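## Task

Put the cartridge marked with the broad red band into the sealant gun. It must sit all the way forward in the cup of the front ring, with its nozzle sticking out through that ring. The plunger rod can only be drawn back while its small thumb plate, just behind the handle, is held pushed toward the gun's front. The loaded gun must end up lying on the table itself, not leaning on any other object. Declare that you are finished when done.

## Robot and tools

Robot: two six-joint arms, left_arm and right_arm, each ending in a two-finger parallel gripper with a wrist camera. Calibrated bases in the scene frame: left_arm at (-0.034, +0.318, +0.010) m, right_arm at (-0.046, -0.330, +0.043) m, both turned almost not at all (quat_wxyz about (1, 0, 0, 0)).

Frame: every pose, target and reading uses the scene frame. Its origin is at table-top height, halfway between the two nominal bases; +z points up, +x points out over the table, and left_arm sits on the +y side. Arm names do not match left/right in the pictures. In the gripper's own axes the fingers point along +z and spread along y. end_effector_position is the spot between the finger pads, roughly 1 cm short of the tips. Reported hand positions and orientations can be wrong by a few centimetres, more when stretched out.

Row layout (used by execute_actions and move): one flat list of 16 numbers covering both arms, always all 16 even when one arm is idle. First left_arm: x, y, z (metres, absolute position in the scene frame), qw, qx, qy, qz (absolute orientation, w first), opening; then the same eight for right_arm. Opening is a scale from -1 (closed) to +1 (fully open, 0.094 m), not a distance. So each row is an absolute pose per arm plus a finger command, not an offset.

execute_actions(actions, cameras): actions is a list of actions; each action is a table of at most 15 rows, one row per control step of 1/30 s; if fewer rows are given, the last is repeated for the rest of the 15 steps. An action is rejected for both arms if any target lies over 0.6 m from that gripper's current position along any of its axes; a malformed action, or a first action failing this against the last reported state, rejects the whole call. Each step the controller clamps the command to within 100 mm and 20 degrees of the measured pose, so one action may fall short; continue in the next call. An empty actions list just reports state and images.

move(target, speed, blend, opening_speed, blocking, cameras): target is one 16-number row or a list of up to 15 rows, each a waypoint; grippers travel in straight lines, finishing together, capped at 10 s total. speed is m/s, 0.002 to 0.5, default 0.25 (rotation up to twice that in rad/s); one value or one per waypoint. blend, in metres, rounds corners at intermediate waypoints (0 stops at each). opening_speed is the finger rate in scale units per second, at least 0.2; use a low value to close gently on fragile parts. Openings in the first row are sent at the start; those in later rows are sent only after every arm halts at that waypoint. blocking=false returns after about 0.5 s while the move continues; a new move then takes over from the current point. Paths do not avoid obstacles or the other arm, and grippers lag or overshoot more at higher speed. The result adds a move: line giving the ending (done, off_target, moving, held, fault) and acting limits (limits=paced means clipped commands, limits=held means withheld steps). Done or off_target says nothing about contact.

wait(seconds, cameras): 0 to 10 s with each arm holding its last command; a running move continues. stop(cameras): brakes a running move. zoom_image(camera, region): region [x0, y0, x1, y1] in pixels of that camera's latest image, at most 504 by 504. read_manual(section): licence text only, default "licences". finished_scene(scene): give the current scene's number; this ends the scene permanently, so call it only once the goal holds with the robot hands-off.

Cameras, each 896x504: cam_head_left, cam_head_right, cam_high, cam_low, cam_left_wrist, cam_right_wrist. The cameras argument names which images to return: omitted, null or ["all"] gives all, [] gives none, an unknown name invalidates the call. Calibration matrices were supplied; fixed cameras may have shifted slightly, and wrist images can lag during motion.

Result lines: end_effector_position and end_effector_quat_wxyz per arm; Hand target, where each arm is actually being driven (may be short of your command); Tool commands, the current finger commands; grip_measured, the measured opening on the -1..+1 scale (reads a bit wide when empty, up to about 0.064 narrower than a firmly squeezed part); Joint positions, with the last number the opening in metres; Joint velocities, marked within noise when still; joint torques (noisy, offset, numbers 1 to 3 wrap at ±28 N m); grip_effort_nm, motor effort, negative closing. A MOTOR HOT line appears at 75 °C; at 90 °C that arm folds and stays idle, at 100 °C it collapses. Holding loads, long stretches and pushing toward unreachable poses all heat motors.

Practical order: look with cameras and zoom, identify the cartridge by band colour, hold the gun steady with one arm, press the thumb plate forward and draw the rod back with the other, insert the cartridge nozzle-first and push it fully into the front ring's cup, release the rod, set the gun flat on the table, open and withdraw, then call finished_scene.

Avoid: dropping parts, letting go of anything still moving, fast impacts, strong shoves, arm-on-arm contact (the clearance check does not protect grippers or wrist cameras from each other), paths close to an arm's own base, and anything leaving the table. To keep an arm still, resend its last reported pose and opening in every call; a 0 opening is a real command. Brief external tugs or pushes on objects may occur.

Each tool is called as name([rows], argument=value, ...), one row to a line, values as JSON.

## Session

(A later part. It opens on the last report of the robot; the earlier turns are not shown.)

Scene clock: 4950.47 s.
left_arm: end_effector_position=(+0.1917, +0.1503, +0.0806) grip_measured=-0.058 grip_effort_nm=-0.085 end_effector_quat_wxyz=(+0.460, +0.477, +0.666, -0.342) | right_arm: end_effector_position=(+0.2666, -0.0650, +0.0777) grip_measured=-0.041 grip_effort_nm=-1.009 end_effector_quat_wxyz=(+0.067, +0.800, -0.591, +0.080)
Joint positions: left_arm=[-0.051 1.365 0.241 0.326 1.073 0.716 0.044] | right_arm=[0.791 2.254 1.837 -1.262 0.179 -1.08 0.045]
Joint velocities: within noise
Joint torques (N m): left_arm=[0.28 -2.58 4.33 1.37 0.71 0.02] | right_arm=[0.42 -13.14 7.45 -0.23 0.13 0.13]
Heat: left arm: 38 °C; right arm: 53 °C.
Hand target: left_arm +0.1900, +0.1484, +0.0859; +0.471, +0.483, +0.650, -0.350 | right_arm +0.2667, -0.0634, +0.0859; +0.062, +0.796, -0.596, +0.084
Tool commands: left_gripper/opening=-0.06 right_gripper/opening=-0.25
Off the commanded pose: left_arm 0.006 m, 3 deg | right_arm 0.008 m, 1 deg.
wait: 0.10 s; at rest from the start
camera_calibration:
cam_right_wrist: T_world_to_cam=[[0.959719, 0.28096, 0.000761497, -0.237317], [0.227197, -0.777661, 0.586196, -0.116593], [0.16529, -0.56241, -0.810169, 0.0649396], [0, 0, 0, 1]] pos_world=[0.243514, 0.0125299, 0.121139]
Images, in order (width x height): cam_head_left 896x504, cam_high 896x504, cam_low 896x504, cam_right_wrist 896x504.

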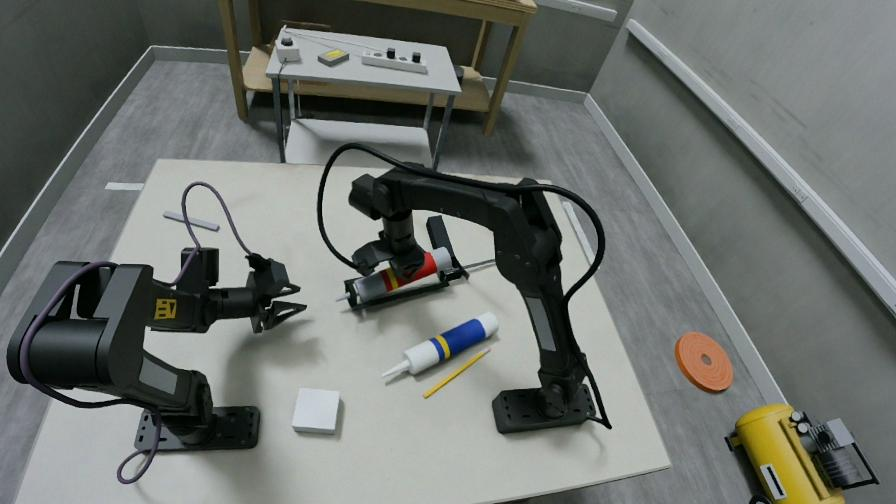

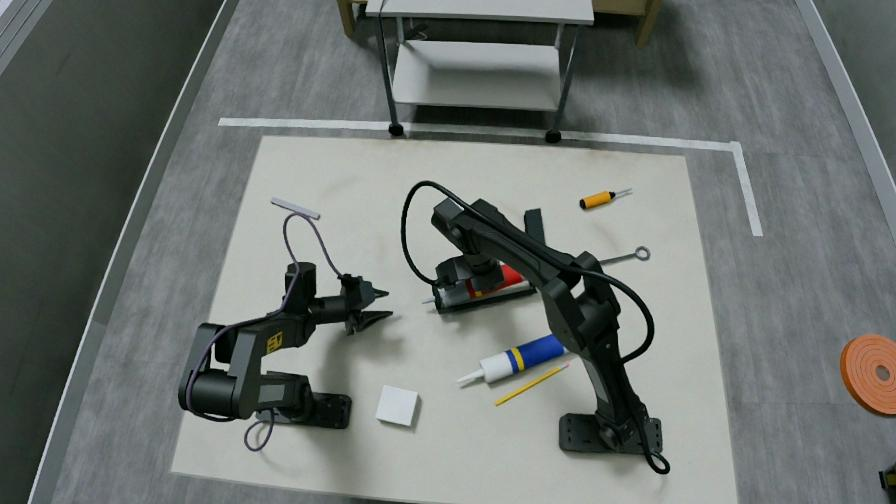

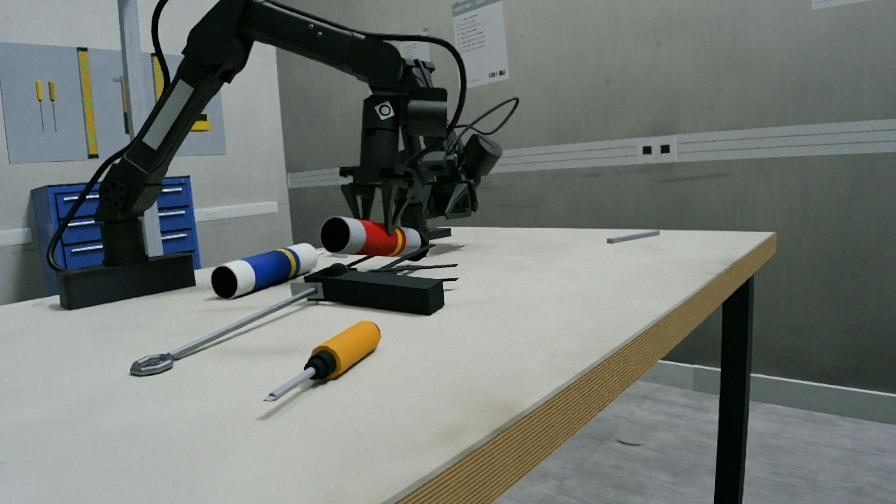

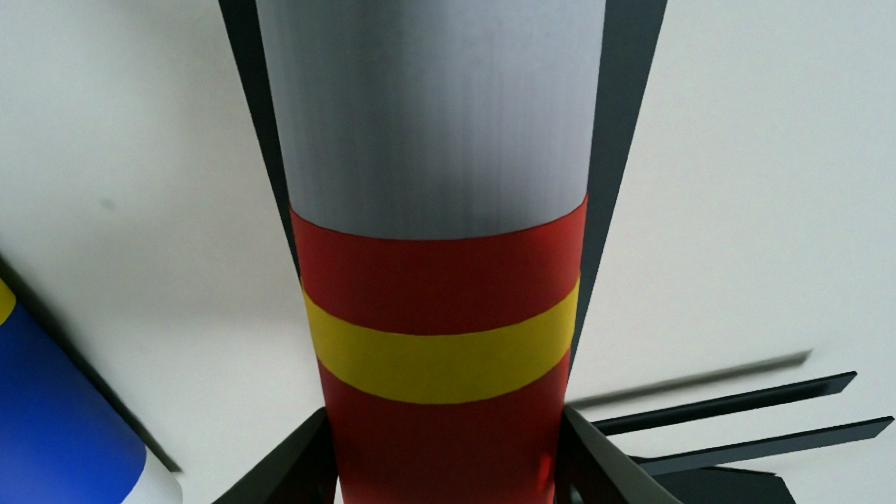

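move([
  [0.19,0.1484,0.086,0.4719,0.4823,0.6495,-0.3505,-0.06,0.2665,-0.055,0.079,-0.0523,-0.7967,0.5981,-0.0697,-0.25],
], speed=0.05, cameras=["cam_left_wrist","cam_low"])

zoom_image(camera="cam_left_wrist", region=[300, 0, 600, 300])

zoom_image(camera="cam_low", region=[290, 200, 450, 310])

Scene clock: 4968.43 s.
left_arm: end_effector_position=(+0.1917, +0.1503, +0.0806) grip_measured=-0.058 grip_effort_nm=-0.081 end_effector_quat_wxyz=(+0.460, +0.477, +0.666, -0.342) | right_arm: end_effector_position=(+0.2677, -0.0622, +0.0768) grip_measured=-0.041 grip_effort_nm=-1.004 end_effector_quat_wxyz=(+0.060, +0.798, -0.595, +0.070)
Joint positions: left_arm=[-0.051 1.365 0.241 0.326 1.073 0.716 0.044] | right_arm=[0.785 2.254 1.837 -1.25 0.158 -1.08 0.045]
Joint velocities: within noise
Joint torques (N m): left_arm=[0.36 -2.37 4.31 1.39 0.68 0.03] | right_arm=[0.54 -12.22 7.24 0 0.03 0.13]
Heat: left arm: 38 °C; right arm: 53 °C.
Hand target: left_arm +0.1900, +0.1484, +0.0859; +0.471, +0.483, +0.650, -0.350 | right_arm +0.2683, -0.0569, +0.0790; +0.052, +0.795, -0.600, +0.070
Off the commanded pose: left_arm 0.006 m, 3 deg | right_arm 0.008 m, 1 deg.
move: off_target (left_arm)
camera_calibration:
cam_left_wrist: T_world_to_cam=[[-0.947074, -0.3202, 0.0228688, 0.226632], [-0.2523, 0.698407, -0.669756, 0.0323592], [0.198484, -0.640078, -0.742229, 0.206536], [0, 0, 0, 1]] pos_world=[0.181807, 0.182167, 0.169787]
Images, in order (width x height): cam_low 896x504, cam_left_wrist 896x504.

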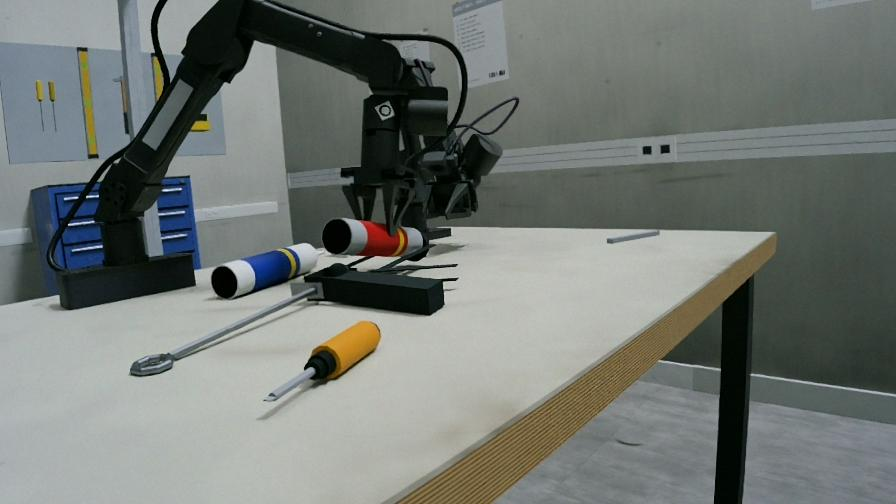

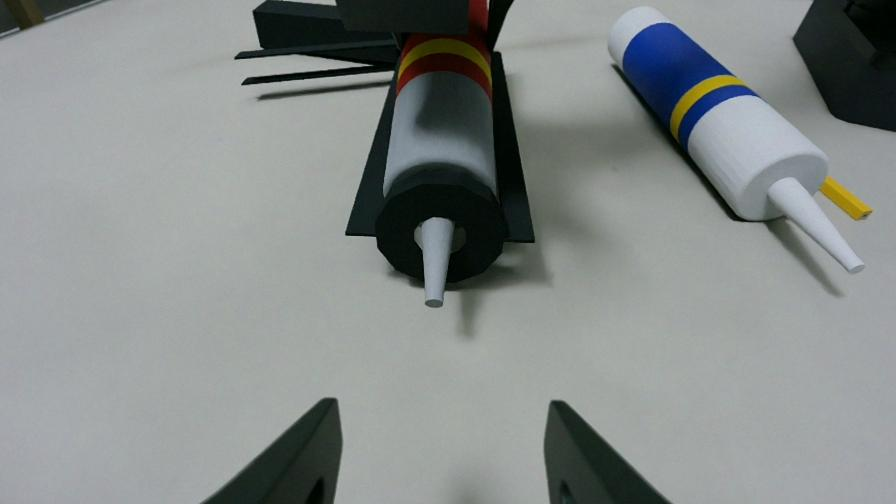

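Scaled by 1.680 from the camera's 896x504 image, which has a finer 1280x720 frame.

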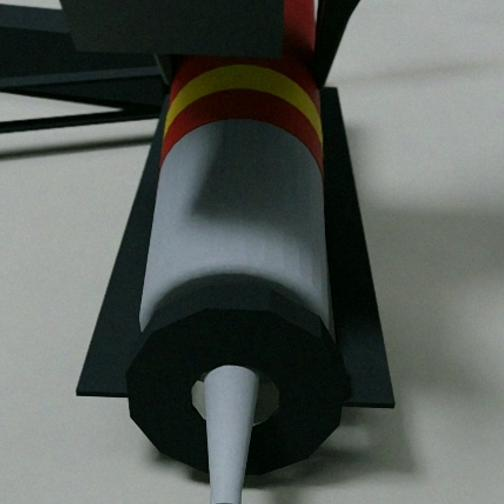

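Scaled by 3.150 from the camera's 896x504 image, which has a finer 1280x720 frame.

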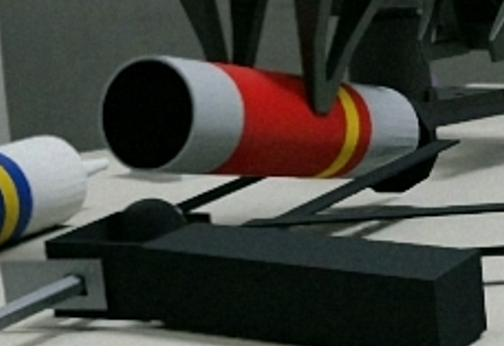

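move([
  [0.19,0.1484,0.086,0.4719,0.4823,0.6495,-0.3505,-0.06,0.2655,-0.052,0.074,-0.0523,-0.7967,0.5981,-0.0697,-0.25],
], speed=0.04, cameras=["cam_left_wrist","cam_low"])

zoom_image(camera="cam_left_wrist", region=[300, 0, 600, 300])

zoom_image(camera="cam_low", region=[290, 200, 450, 310])

Scene clock: 4984.47 s.
left_arm: end_effector_position=(+0.1917, +0.1503, +0.0806) grip_measured=-0.058 grip_effort_nm=-0.076 end_effector_quat_wxyz=(+0.460, +0.477, +0.666, -0.342) | right_arm: end_effector_position=(+0.2647, -0.0603, +0.0719) grip_measured=-0.041 grip_effort_nm=-1.009 end_effector_quat_wxyz=(+0.065, +0.795, -0.599, +0.069)
Joint positions: left_arm=[-0.051 1.365 0.241 0.326 1.073 0.716 0.044] | right_arm=[0.792 2.267 1.837 -1.25 0.156 -1.063 0.045]
Joint velocities: within noise
Joint torques (N m): left_arm=[0.32 -2.37 4.37 1.4 0.7 0.06] | right_arm=[0.79 -12.33 6.94 0.01 0.03 0.13]
Heat: left arm: 38 °C; right arm: 52 °C.
Hand target: left_arm +0.1900, +0.1484, +0.0859; +0.471, +0.483, +0.650, -0.350 | right_arm +0.2643, -0.0542, +0.0736; +0.057, +0.794, -0.601, +0.069
Off the commanded pose: left_arm 0.006 m, 3 deg | right_arm 0.009 m, 1 deg.
move: off_target (left_arm)
camera_calibration:
cam_left_wrist: T_world_to_cam=[[-0.947074, -0.3202, 0.0228688, 0.226632], [-0.2523, 0.698407, -0.669756, 0.0323592], [0.198484, -0.640078, -0.742229, 0.206536], [0, 0, 0, 1]] pos_world=[0.181807, 0.182167, 0.169787]
Images, in order (width x height): cam_low 896x504, cam_left_wrist 896x504.

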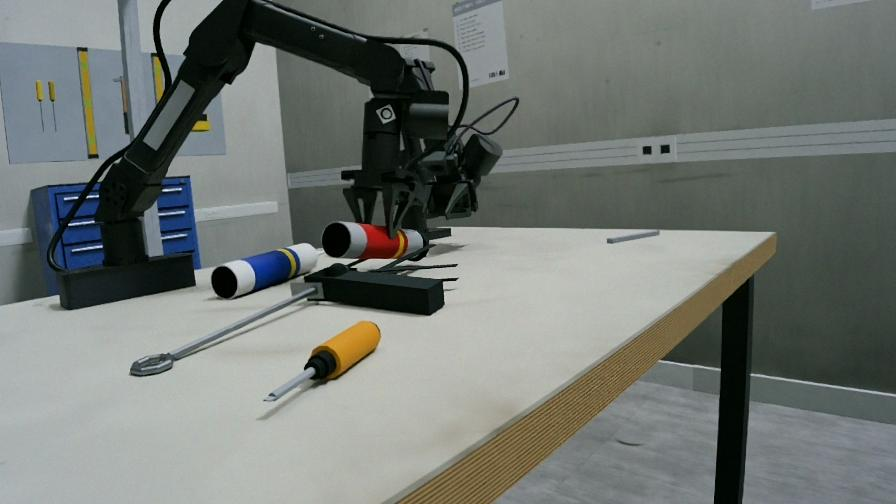

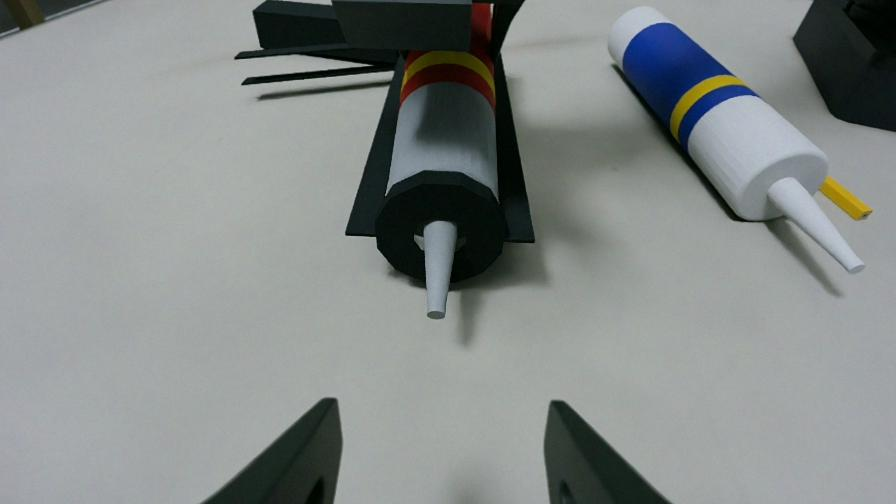

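Scaled by 1.680 from the camera's 896x504 image, which has a finer 1280x720 frame.

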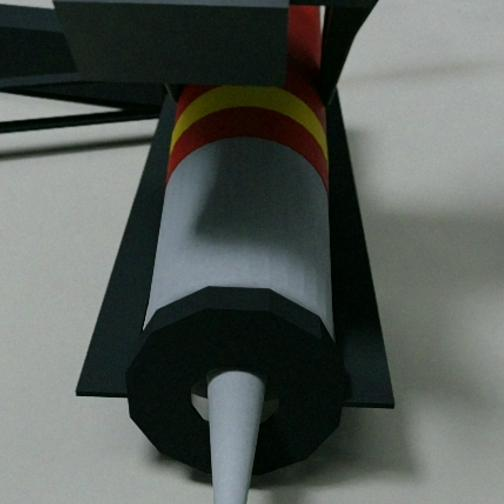

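Scaled by 3.150 from the camera's 896x504 image, which has a finer 1280x720 frame.

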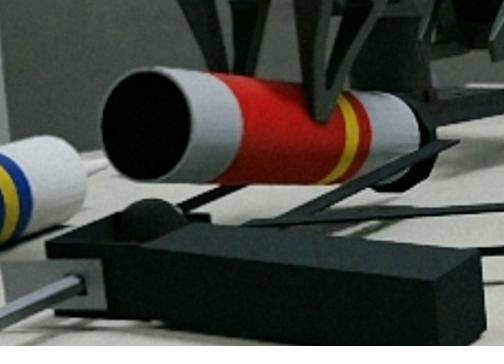

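move([
  [0.19,0.1484,0.086,0.4719,0.4823,0.6495,-0.3505,-0.06,0.2625,-0.045,0.073,-0.0523,-0.7967,0.5981,-0.0697,-0.25],
], speed=0.04, cameras=["cam_left_wrist","cam_low"])

zoom_image(camera="cam_left_wrist", region=[300, 0, 600, 300])

zoom_image(camera="cam_low", region=[290, 200, 450, 310])

Scene clock: 5005.73 s.
left_arm: end_effector_position=(+0.1917, +0.1503, +0.0806) grip_measured=-0.058 grip_effort_nm=-0.081 end_effector_quat_wxyz=(+0.460, +0.477, +0.666, -0.342) | right_arm: end_effector_position=(+0.2609, -0.0521, +0.0667) grip_measured=-0.041 grip_effort_nm=-1.009 end_effector_quat_wxyz=(+0.062, +0.799, -0.595, +0.070)
Joint positions: left_arm=[-0.051 1.365 0.241 0.326 1.073 0.716 0.044] | right_arm=[0.812 2.279 1.837 -1.235 0.155 -1.054 0.045]
Joint velocities: within noise
Joint torques (N m): left_arm=[0.35 -2.37 4.51 1.36 0.72 0.01] | right_arm=[0.7 -12.45 8.64 -0.05 0.03 0.11]
Heat: left arm: 38 °C; right arm: 53 °C.
Hand target: left_arm +0.1900, +0.1484, +0.0859; +0.471, +0.483, +0.650, -0.350 | right_arm +0.2635, -0.0436, +0.0729; +0.048, +0.797, -0.598, +0.070
Off the commanded pose: left_arm 0.006 m, 3 deg | right_arm 0.010 m, 1 deg.
move: off_target (left_arm)
camera_calibration:
cam_left_wrist: T_world_to_cam=[[-0.947074, -0.3202, 0.0228688, 0.226632], [-0.2523, 0.698407, -0.669756, 0.0323592], [0.198484, -0.640078, -0.742229, 0.206536], [0, 0, 0, 1]] pos_world=[0.181807, 0.182167, 0.169787]
Images, in order (width x height): cam_low 896x504, cam_left_wrist 896x504.

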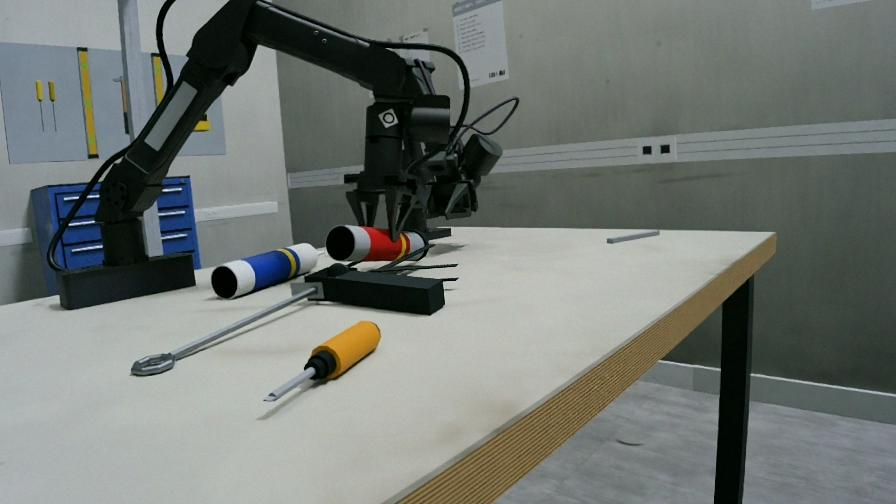

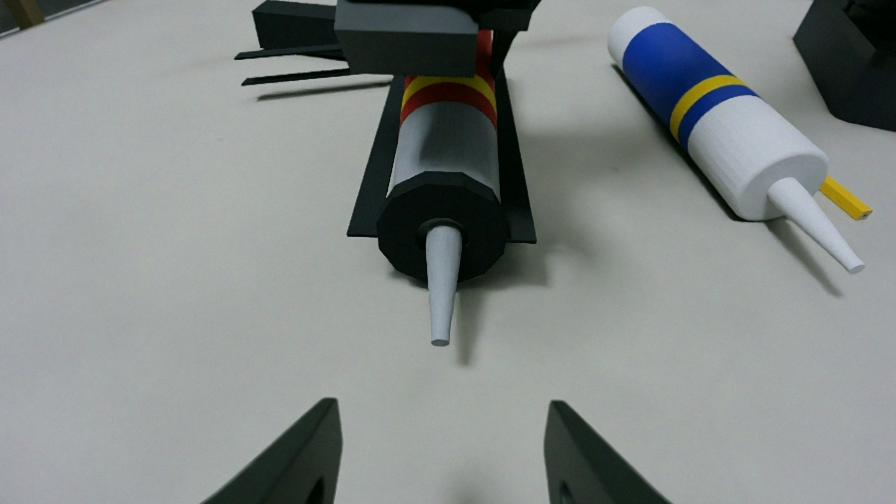

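Scaled by 1.680 from the camera's 896x504 image, which has a finer 1280x720 frame.

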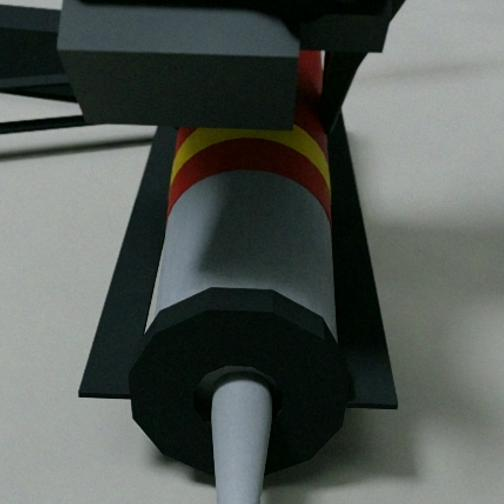

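Scaled by 3.150 from the camera's 896x504 image, which has a finer 1280x720 frame.

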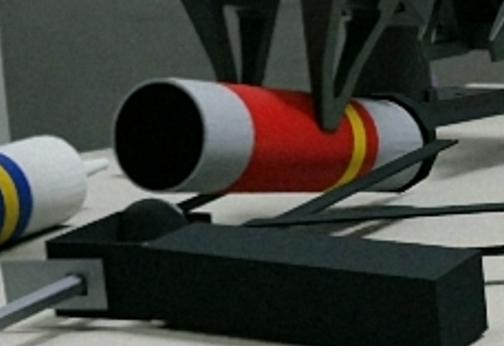

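move([
  [0.19,0.1484,0.086,0.4719,0.4823,0.6495,-0.3505,-0.06,0.2625,-0.043,0.066,-0.0366,-0.7982,0.5992,-0.0488,-0.25],
  [0.19,0.1484,0.086,0.4719,0.4823,0.6495,-0.3505,-0.06,0.2625,-0.042,0.062,-0.0262,-0.7989,0.5998,-0.0349,-0.25],
], speed=0.04, cameras=["cam_left_wrist","cam_low"])

zoom_image(camera="cam_left_wrist", region=[300, 0, 600, 300])

zoom_image(camera="cam_low", region=[290, 200, 450, 310])

Scene clock: 5021.60 s.
left_arm: end_effector_position=(+0.1917, +0.1503, +0.0806) grip_measured=-0.058 grip_effort_nm=-0.076 end_effector_quat_wxyz=(+0.460, +0.477, +0.666, -0.342) | right_arm: end_effector_position=(+0.2615, -0.0499, +0.0531) grip_measured=-0.041 grip_effort_nm=-1.009 end_effector_quat_wxyz=(+0.049, +0.794, -0.604, +0.048)
Joint positions: left_arm=[-0.051 1.365 0.241 0.326 1.073 0.716 0.044] | right_arm=[0.795 2.279 1.788 -1.164 0.109 -1.054 0.045]
Joint velocities: within noise
Joint torques (N m): left_arm=[0.4 -2.51 4.4 1.37 0.7 0.05] | right_arm=[-0.23 -14.74 5.67 0.14 -0.17 -0.19]
Heat: left arm: 39 °C; right arm: 50 °C.
Hand target: left_arm +0.1900, +0.1484, +0.0859; +0.471, +0.483, +0.650, -0.350 | right_arm +0.2623, -0.0448, +0.0621; +0.031, +0.799, -0.600, +0.038
Off the commanded pose: left_arm 0.006 m, 3 deg | right_arm 0.012 m, 3 deg.
move: off_target (left_arm, right_arm)
camera_calibration:
cam_left_wrist: T_world_to_cam=[[-0.947074, -0.3202, 0.0228688, 0.226632], [-0.2523, 0.698407, -0.669756, 0.0323592], [0.198484, -0.640078, -0.742229, 0.206536], [0, 0, 0, 1]] pos_world=[0.181807, 0.182167, 0.169787]
Images, in order (width x height): cam_low 896x504, cam_left_wrist 896x504.

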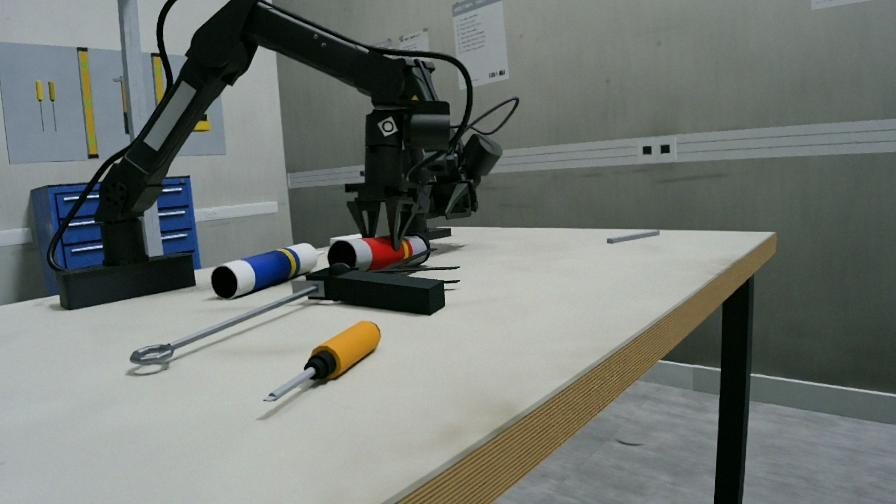

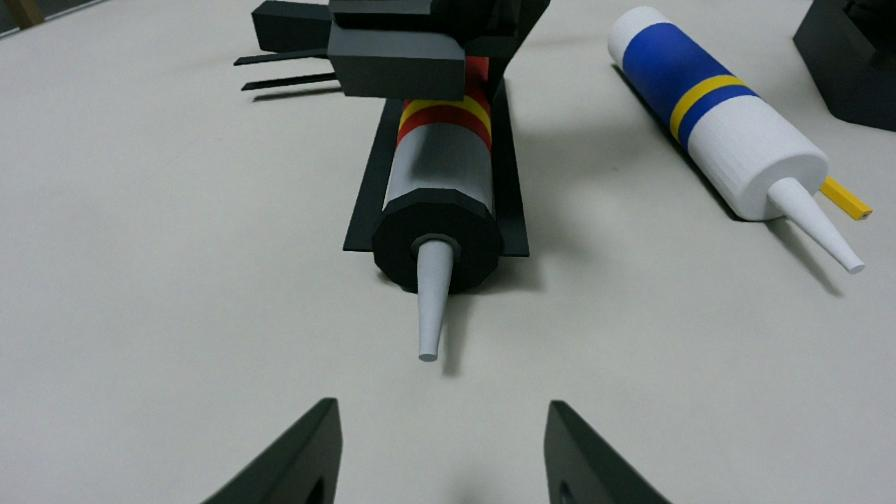

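Scaled by 1.680 from the camera's 896x504 image, which has a finer 1280x720 frame.

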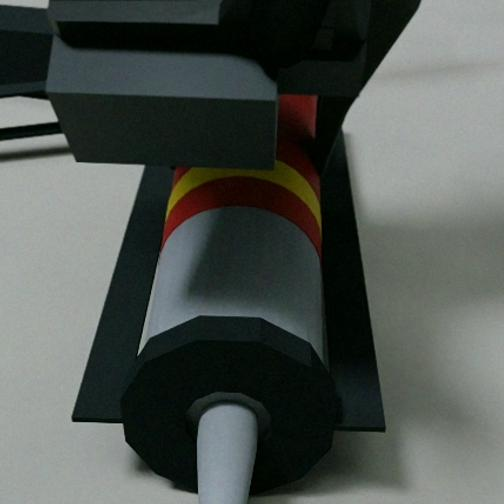

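Scaled by 3.150 from the camera's 896x504 image, which has a finer 1280x720 frame.

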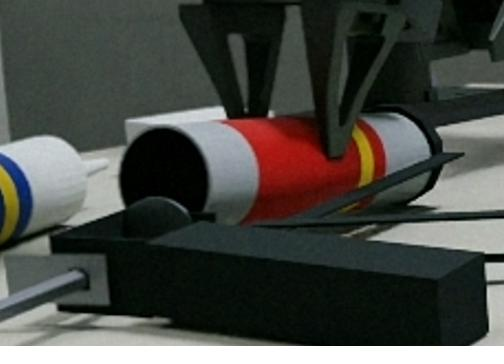

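move([
  [0.19,0.1484,0.086,0.4719,0.4823,0.6495,-0.3505,-0.06,0.2625,-0.041,0.062,-0.0105,-0.7985,0.6018,-0.0139,-0.25],
], speed=0.04, cameras=["cam_left_wrist","cam_low","cam_head_left","cam_head_right"])

zoom_image(camera="cam_left_wrist", region=[300, 0, 600, 300])

zoom_image(camera="cam_low", region=[290, 200, 450, 310])

zoom_image(camera="cam_head_left", region=[310, 220, 490, 330])

Scene clock: 5056.20 s.
left_arm: end_effector_position=(+0.1917, +0.1503, +0.0806) grip_measured=-0.058 grip_effort_nm=-0.076 end_effector_quat_wxyz=(+0.460, +0.477, +0.666, -0.342) | right_arm: end_effector_position=(+0.2607, -0.0496, +0.0436) grip_measured=-0.041 grip_effort_nm=-1.009 end_effector_quat_wxyz=(+0.042, +0.794, -0.606, +0.024)
Joint positions: left_arm=[-0.051 1.365 0.241 0.326 1.073 0.716 0.044] | right_arm=[0.777 2.279 1.753 -1.12 0.061 -1.071 0.045]
Joint velocities: within noise
Joint torques (N m): left_arm=[0.46 -2.37 4.4 1.37 0.67 0.05] | right_arm=[-0.09 -16.62 5.56 0.19 -0.26 -0.19]
Heat: left arm: 39 °C; right arm: 51 °C.
Hand target: left_arm +0.1900, +0.1484, +0.0859; +0.471, +0.483, +0.650, -0.350 | right_arm +0.2624, -0.0412, +0.0615; +0.011, +0.799, -0.601, +0.014
Off the commanded pose: left_arm 0.006 m, 3 deg | right_arm 0.020 m, 4 deg.
move: off_target (left_arm, right_arm)
camera_calibration:
cam_left_wrist: T_world_to_cam=[[-0.947074, -0.3202, 0.0228688, 0.226632], [-0.2523, 0.698407, -0.669756, 0.0323592], [0.198484, -0.640078, -0.742229, 0.206536], [0, 0, 0, 1]] pos_world=[0.181807, 0.182167, 0.169787]
Images, in order (width x height): cam_head_left 896x504, cam_head_right 896x504, cam_low 896x504, cam_left_wrist 896x504.

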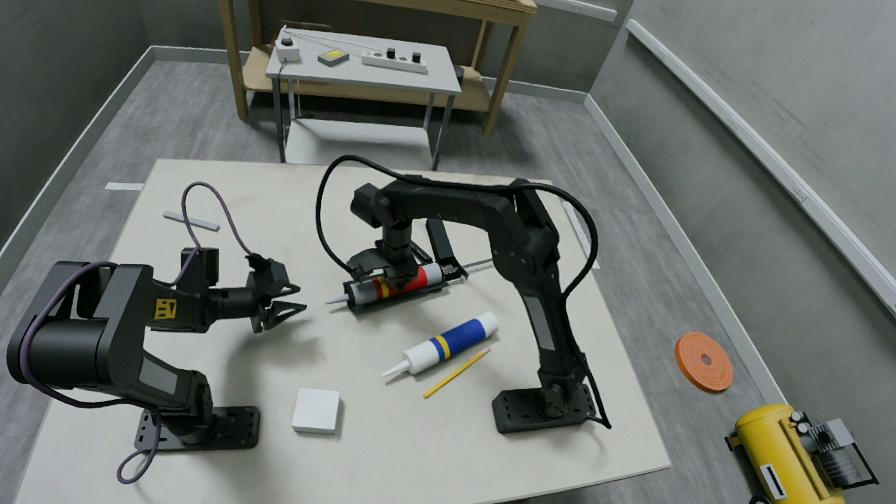

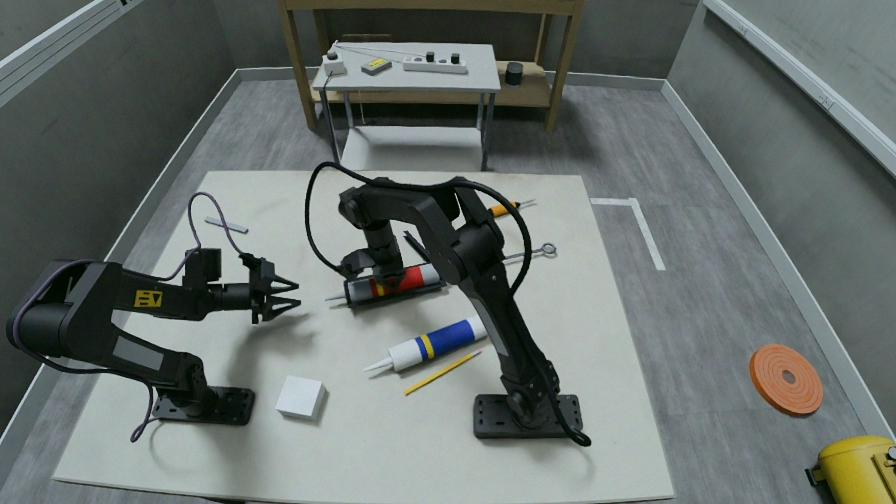

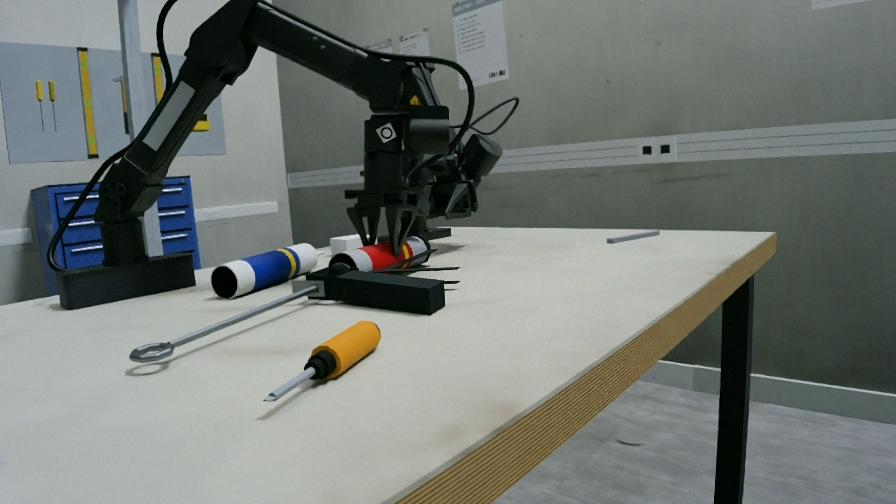

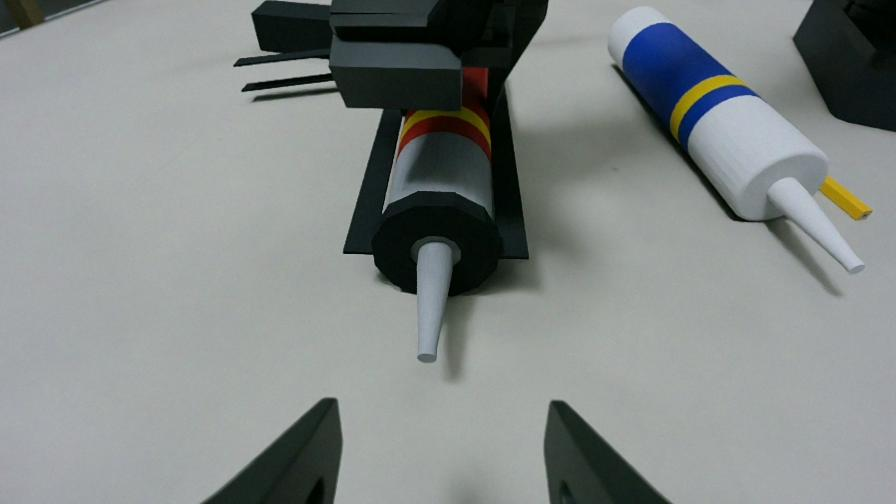

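Scaled by 1.680 from the camera's 896x504 image, which has a finer 1280x720 frame.

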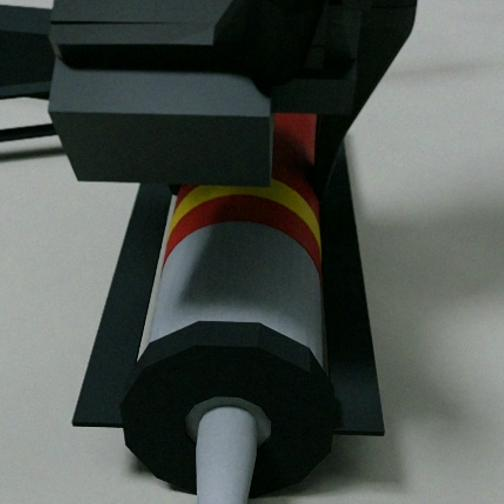

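Scaled by 3.150 from the camera's 896x504 image, which has a finer 1280x720 frame.

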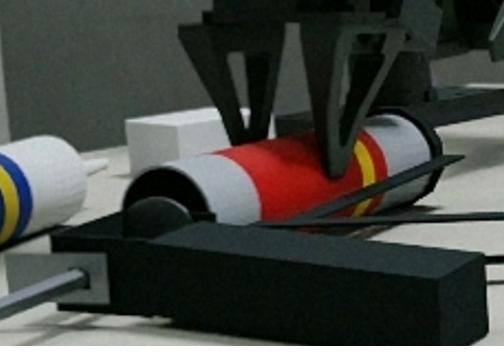

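Scaled by 2.800 from the camera's 896x504 image, which has a finer 1280x720 frame.

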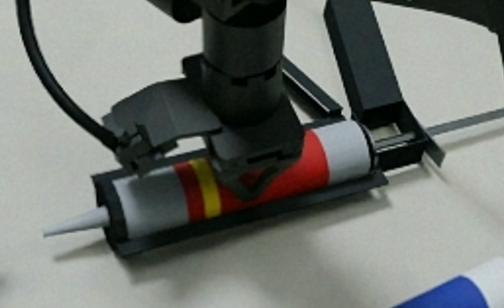

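move([
  [0.208,0.100,0.052,0.4719,0.4823,0.6495,-0.3505,-0.06,0.2625,-0.041,0.060,0.0,-0.7986,0.6018,0.0,-0.25],
], speed=0.06, cameras=["cam_left_wrist","cam_low","cam_high","cam_head_left"])

zoom_image(camera="cam_head_left", region=[250, 200, 450, 340])

Scene clock: 5078.40 s.
left_arm: end_effector_position=(+0.2031, +0.1009, +0.0486) grip_measured=-0.058 grip_effort_nm=-0.081 end_effector_quat_wxyz=(+0.457, +0.485, +0.655, -0.356) | right_arm: end_effector_position=(+0.2612, -0.0494, +0.0402) grip_measured=-0.041 grip_effort_nm=-1.009 end_effector_quat_wxyz=(+0.032, +0.795, -0.605, +0.011)
Joint positions: left_arm=[-0.283 1.759 0.236 0.939 0.93 0.463 0.044] | right_arm=[0.765 2.27 1.725 -1.086 0.033 -1.088 0.045]
Joint velocities: within noise
Joint torques (N m): left_arm=[-0.5 -3.51 2.91 1.75 0.16 -0.14] | right_arm=[-0.16 -16.98 5.35 0.21 -0.3 -0.18]
Heat: left arm: 39 °C; right arm: 53 °C.
Hand target: left_arm +0.2065, +0.0988, +0.0521; +0.469, +0.486, +0.648, -0.351 | right_arm +0.2626, -0.0412, +0.0597; +0.000, +0.800, -0.601, +0.000
Off the commanded pose: left_arm 0.006 m, 2 deg | right_arm 0.022 m, 4 deg.
move: off_target (right_arm)
camera_calibration:
cam_left_wrist: T_world_to_cam=[[-0.957817, -0.285907, 0.0290441, 0.22071], [-0.22866, 0.696991, -0.679646, 0.044148], [0.174072, -0.657617, -0.732965, 0.155123], [0, 0, 0, 1]] pos_world=[0.194492, 0.134343, 0.137294]
Images, in order (width x height): cam_head_left 896x504, cam_high 896x504, cam_low 896x504, cam_left_wrist 896x504.

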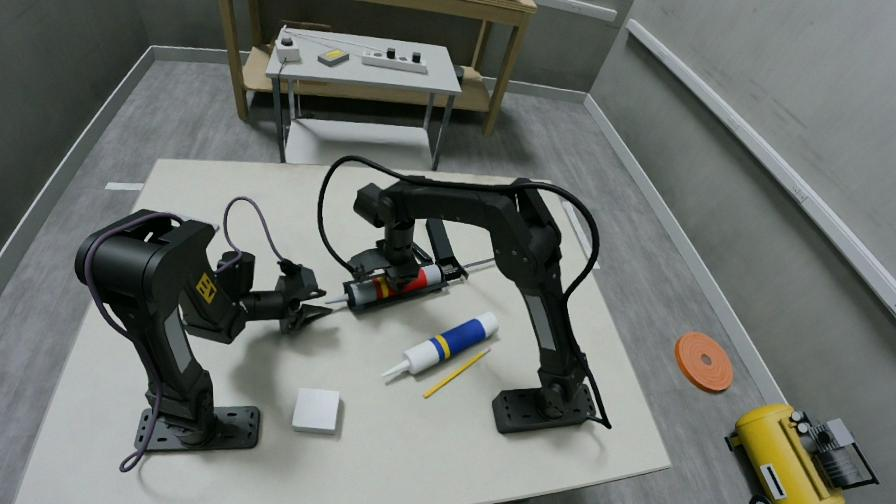

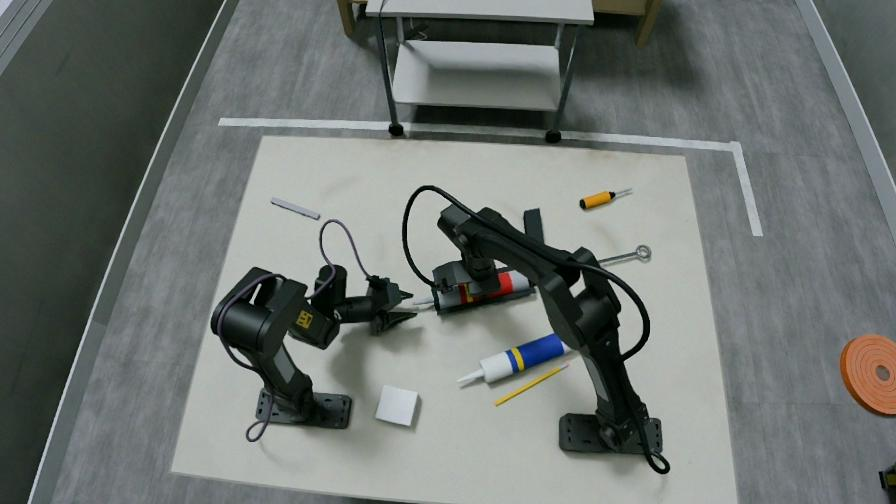

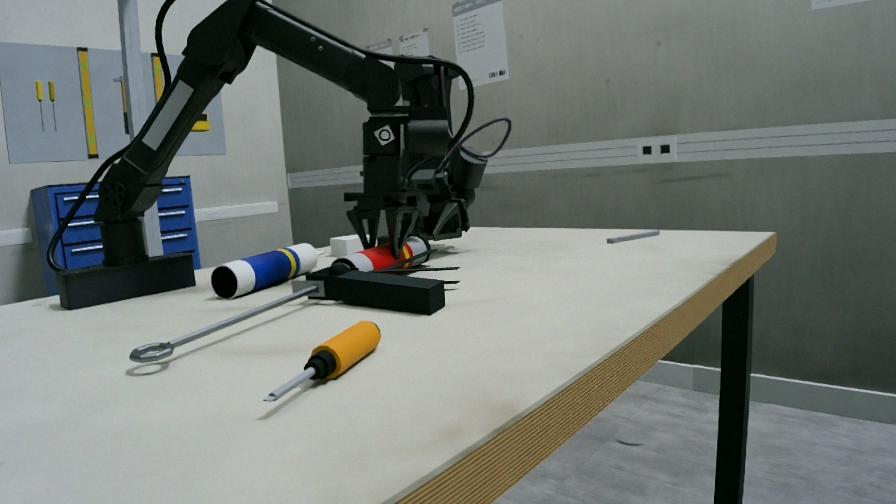

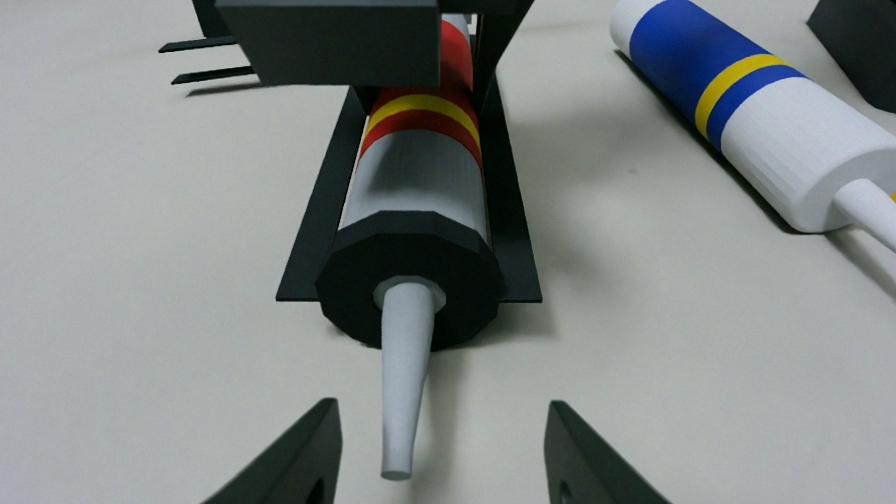

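Scaled by 2.520 from the camera's 896x504 image, which has a finer 1280x720 frame.

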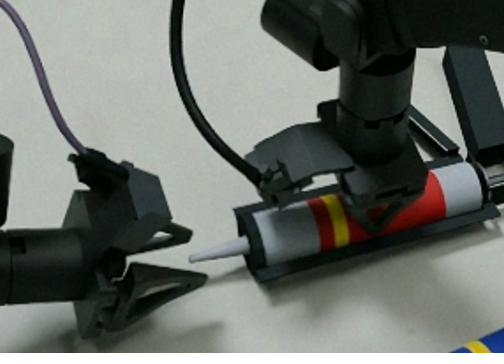

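move([
  [0.219,0.101,0.050,0.4719,0.4823,0.6495,-0.3505,-0.06,0.2625,-0.043,0.060,0.0,-0.7986,0.6018,0.0,-0.25],
  [0.224,0.078,0.048,0.4719,0.4823,0.6495,-0.3505,-0.06,0.2625,-0.043,0.060,0.0,-0.7986,0.6018,0.0,-0.25],
], speed=0.05, cameras=["cam_left_wrist","cam_low","cam_high","cam_head_left"])

zoom_image(camera="cam_head_left", region=[250, 200, 450, 340])

Scene clock: 5098.17 s.
left_arm: end_effector_position=(+0.2135, +0.0823, +0.0399) grip_measured=-0.058 grip_effort_nm=-0.071 end_effector_quat_wxyz=(+0.449, +0.482, +0.662, -0.357) | right_arm: end_effector_position=(+0.2610, -0.0493, +0.0402) grip_measured=-0.041 grip_effort_nm=-1.009 end_effector_quat_wxyz=(+0.029, +0.796, -0.605, +0.010)
Joint positions: left_arm=[-0.353 1.853 0.295 1.002 0.867 0.4 0.044] | right_arm=[0.763 2.265 1.718 -1.078 0.029 -1.091 0.045]
Joint velocities: within noise
Joint torques (N m): left_arm=[-0.4 -3.93 4.51 1.82 0.13 -0.13] | right_arm=[-0.28 -16.91 5.31 0.16 -0.26 -0.17]
Heat: left arm: 41 °C; right arm: 63 °C.
Hand target: left_arm +0.2231, +0.0780, +0.0479; +0.470, +0.483, +0.650, -0.351 | right_arm +0.2624, -0.0428, +0.0594; +0.001, +0.800, -0.601, +0.000
Off the commanded pose: left_arm 0.014 m, 3 deg | right_arm 0.021 m, 4 deg.
move: off_target (left_arm, right_arm)
camera_calibration:
cam_left_wrist: T_world_to_cam=[[-0.956046, -0.289552, 0.0462018, 0.224915], [-0.24476, 0.701322, -0.669508, 0.0562525], [0.161455, -0.651389, -0.741367, 0.137303], [0, 0, 0, 1]] pos_world=[0.206629, 0.115111, 0.129062]
Images, in order (width x height): cam_head_left 896x504, cam_high 896x504, cam_low 896x504, cam_left_wrist 896x504.

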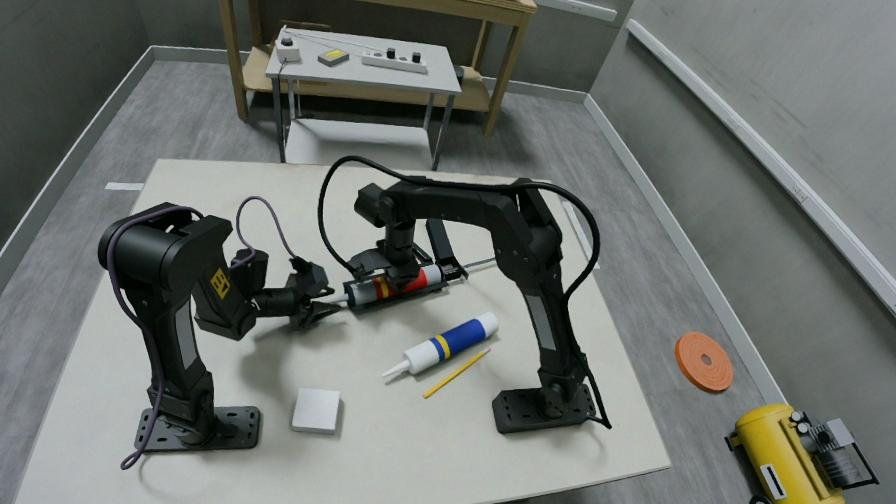

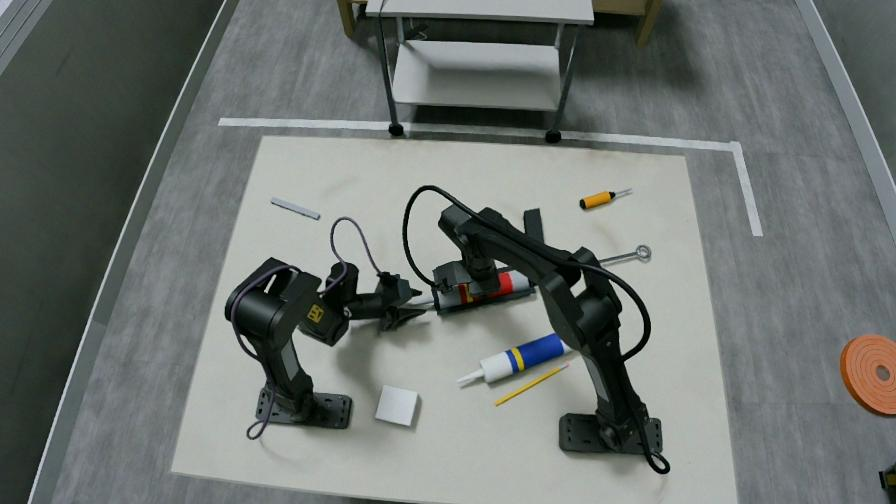

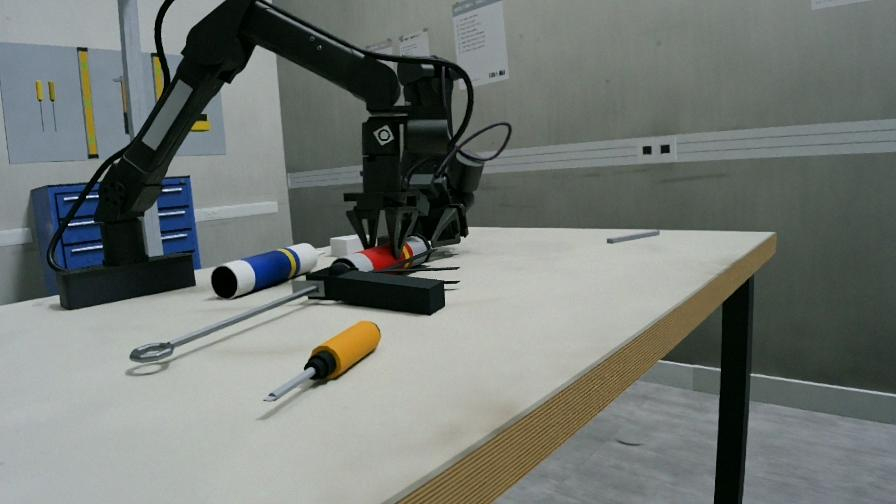

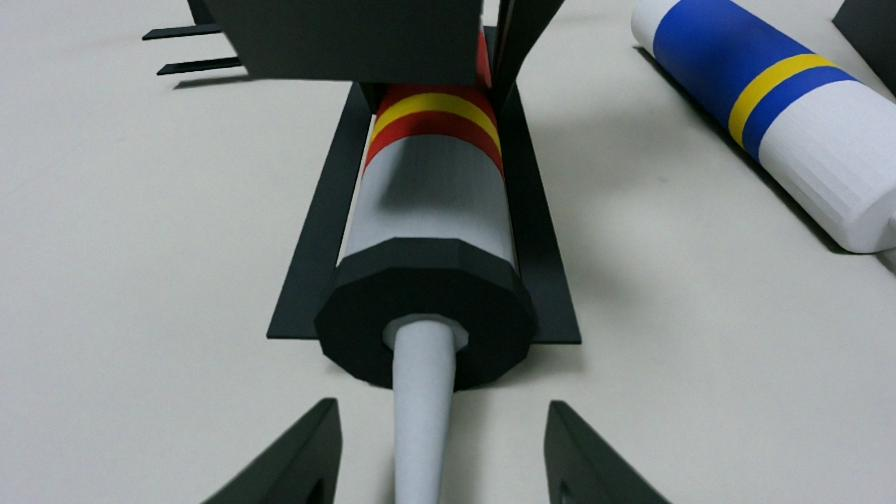

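Scaled by 2.520 from the camera's 896x504 image, which has a finer 1280x720 frame.

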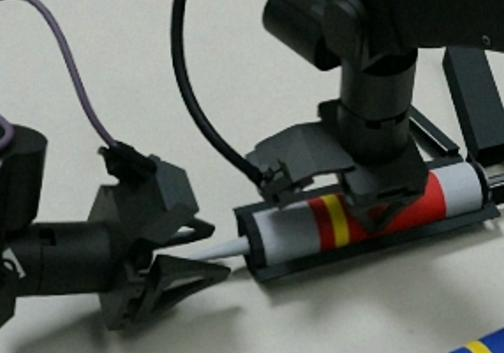

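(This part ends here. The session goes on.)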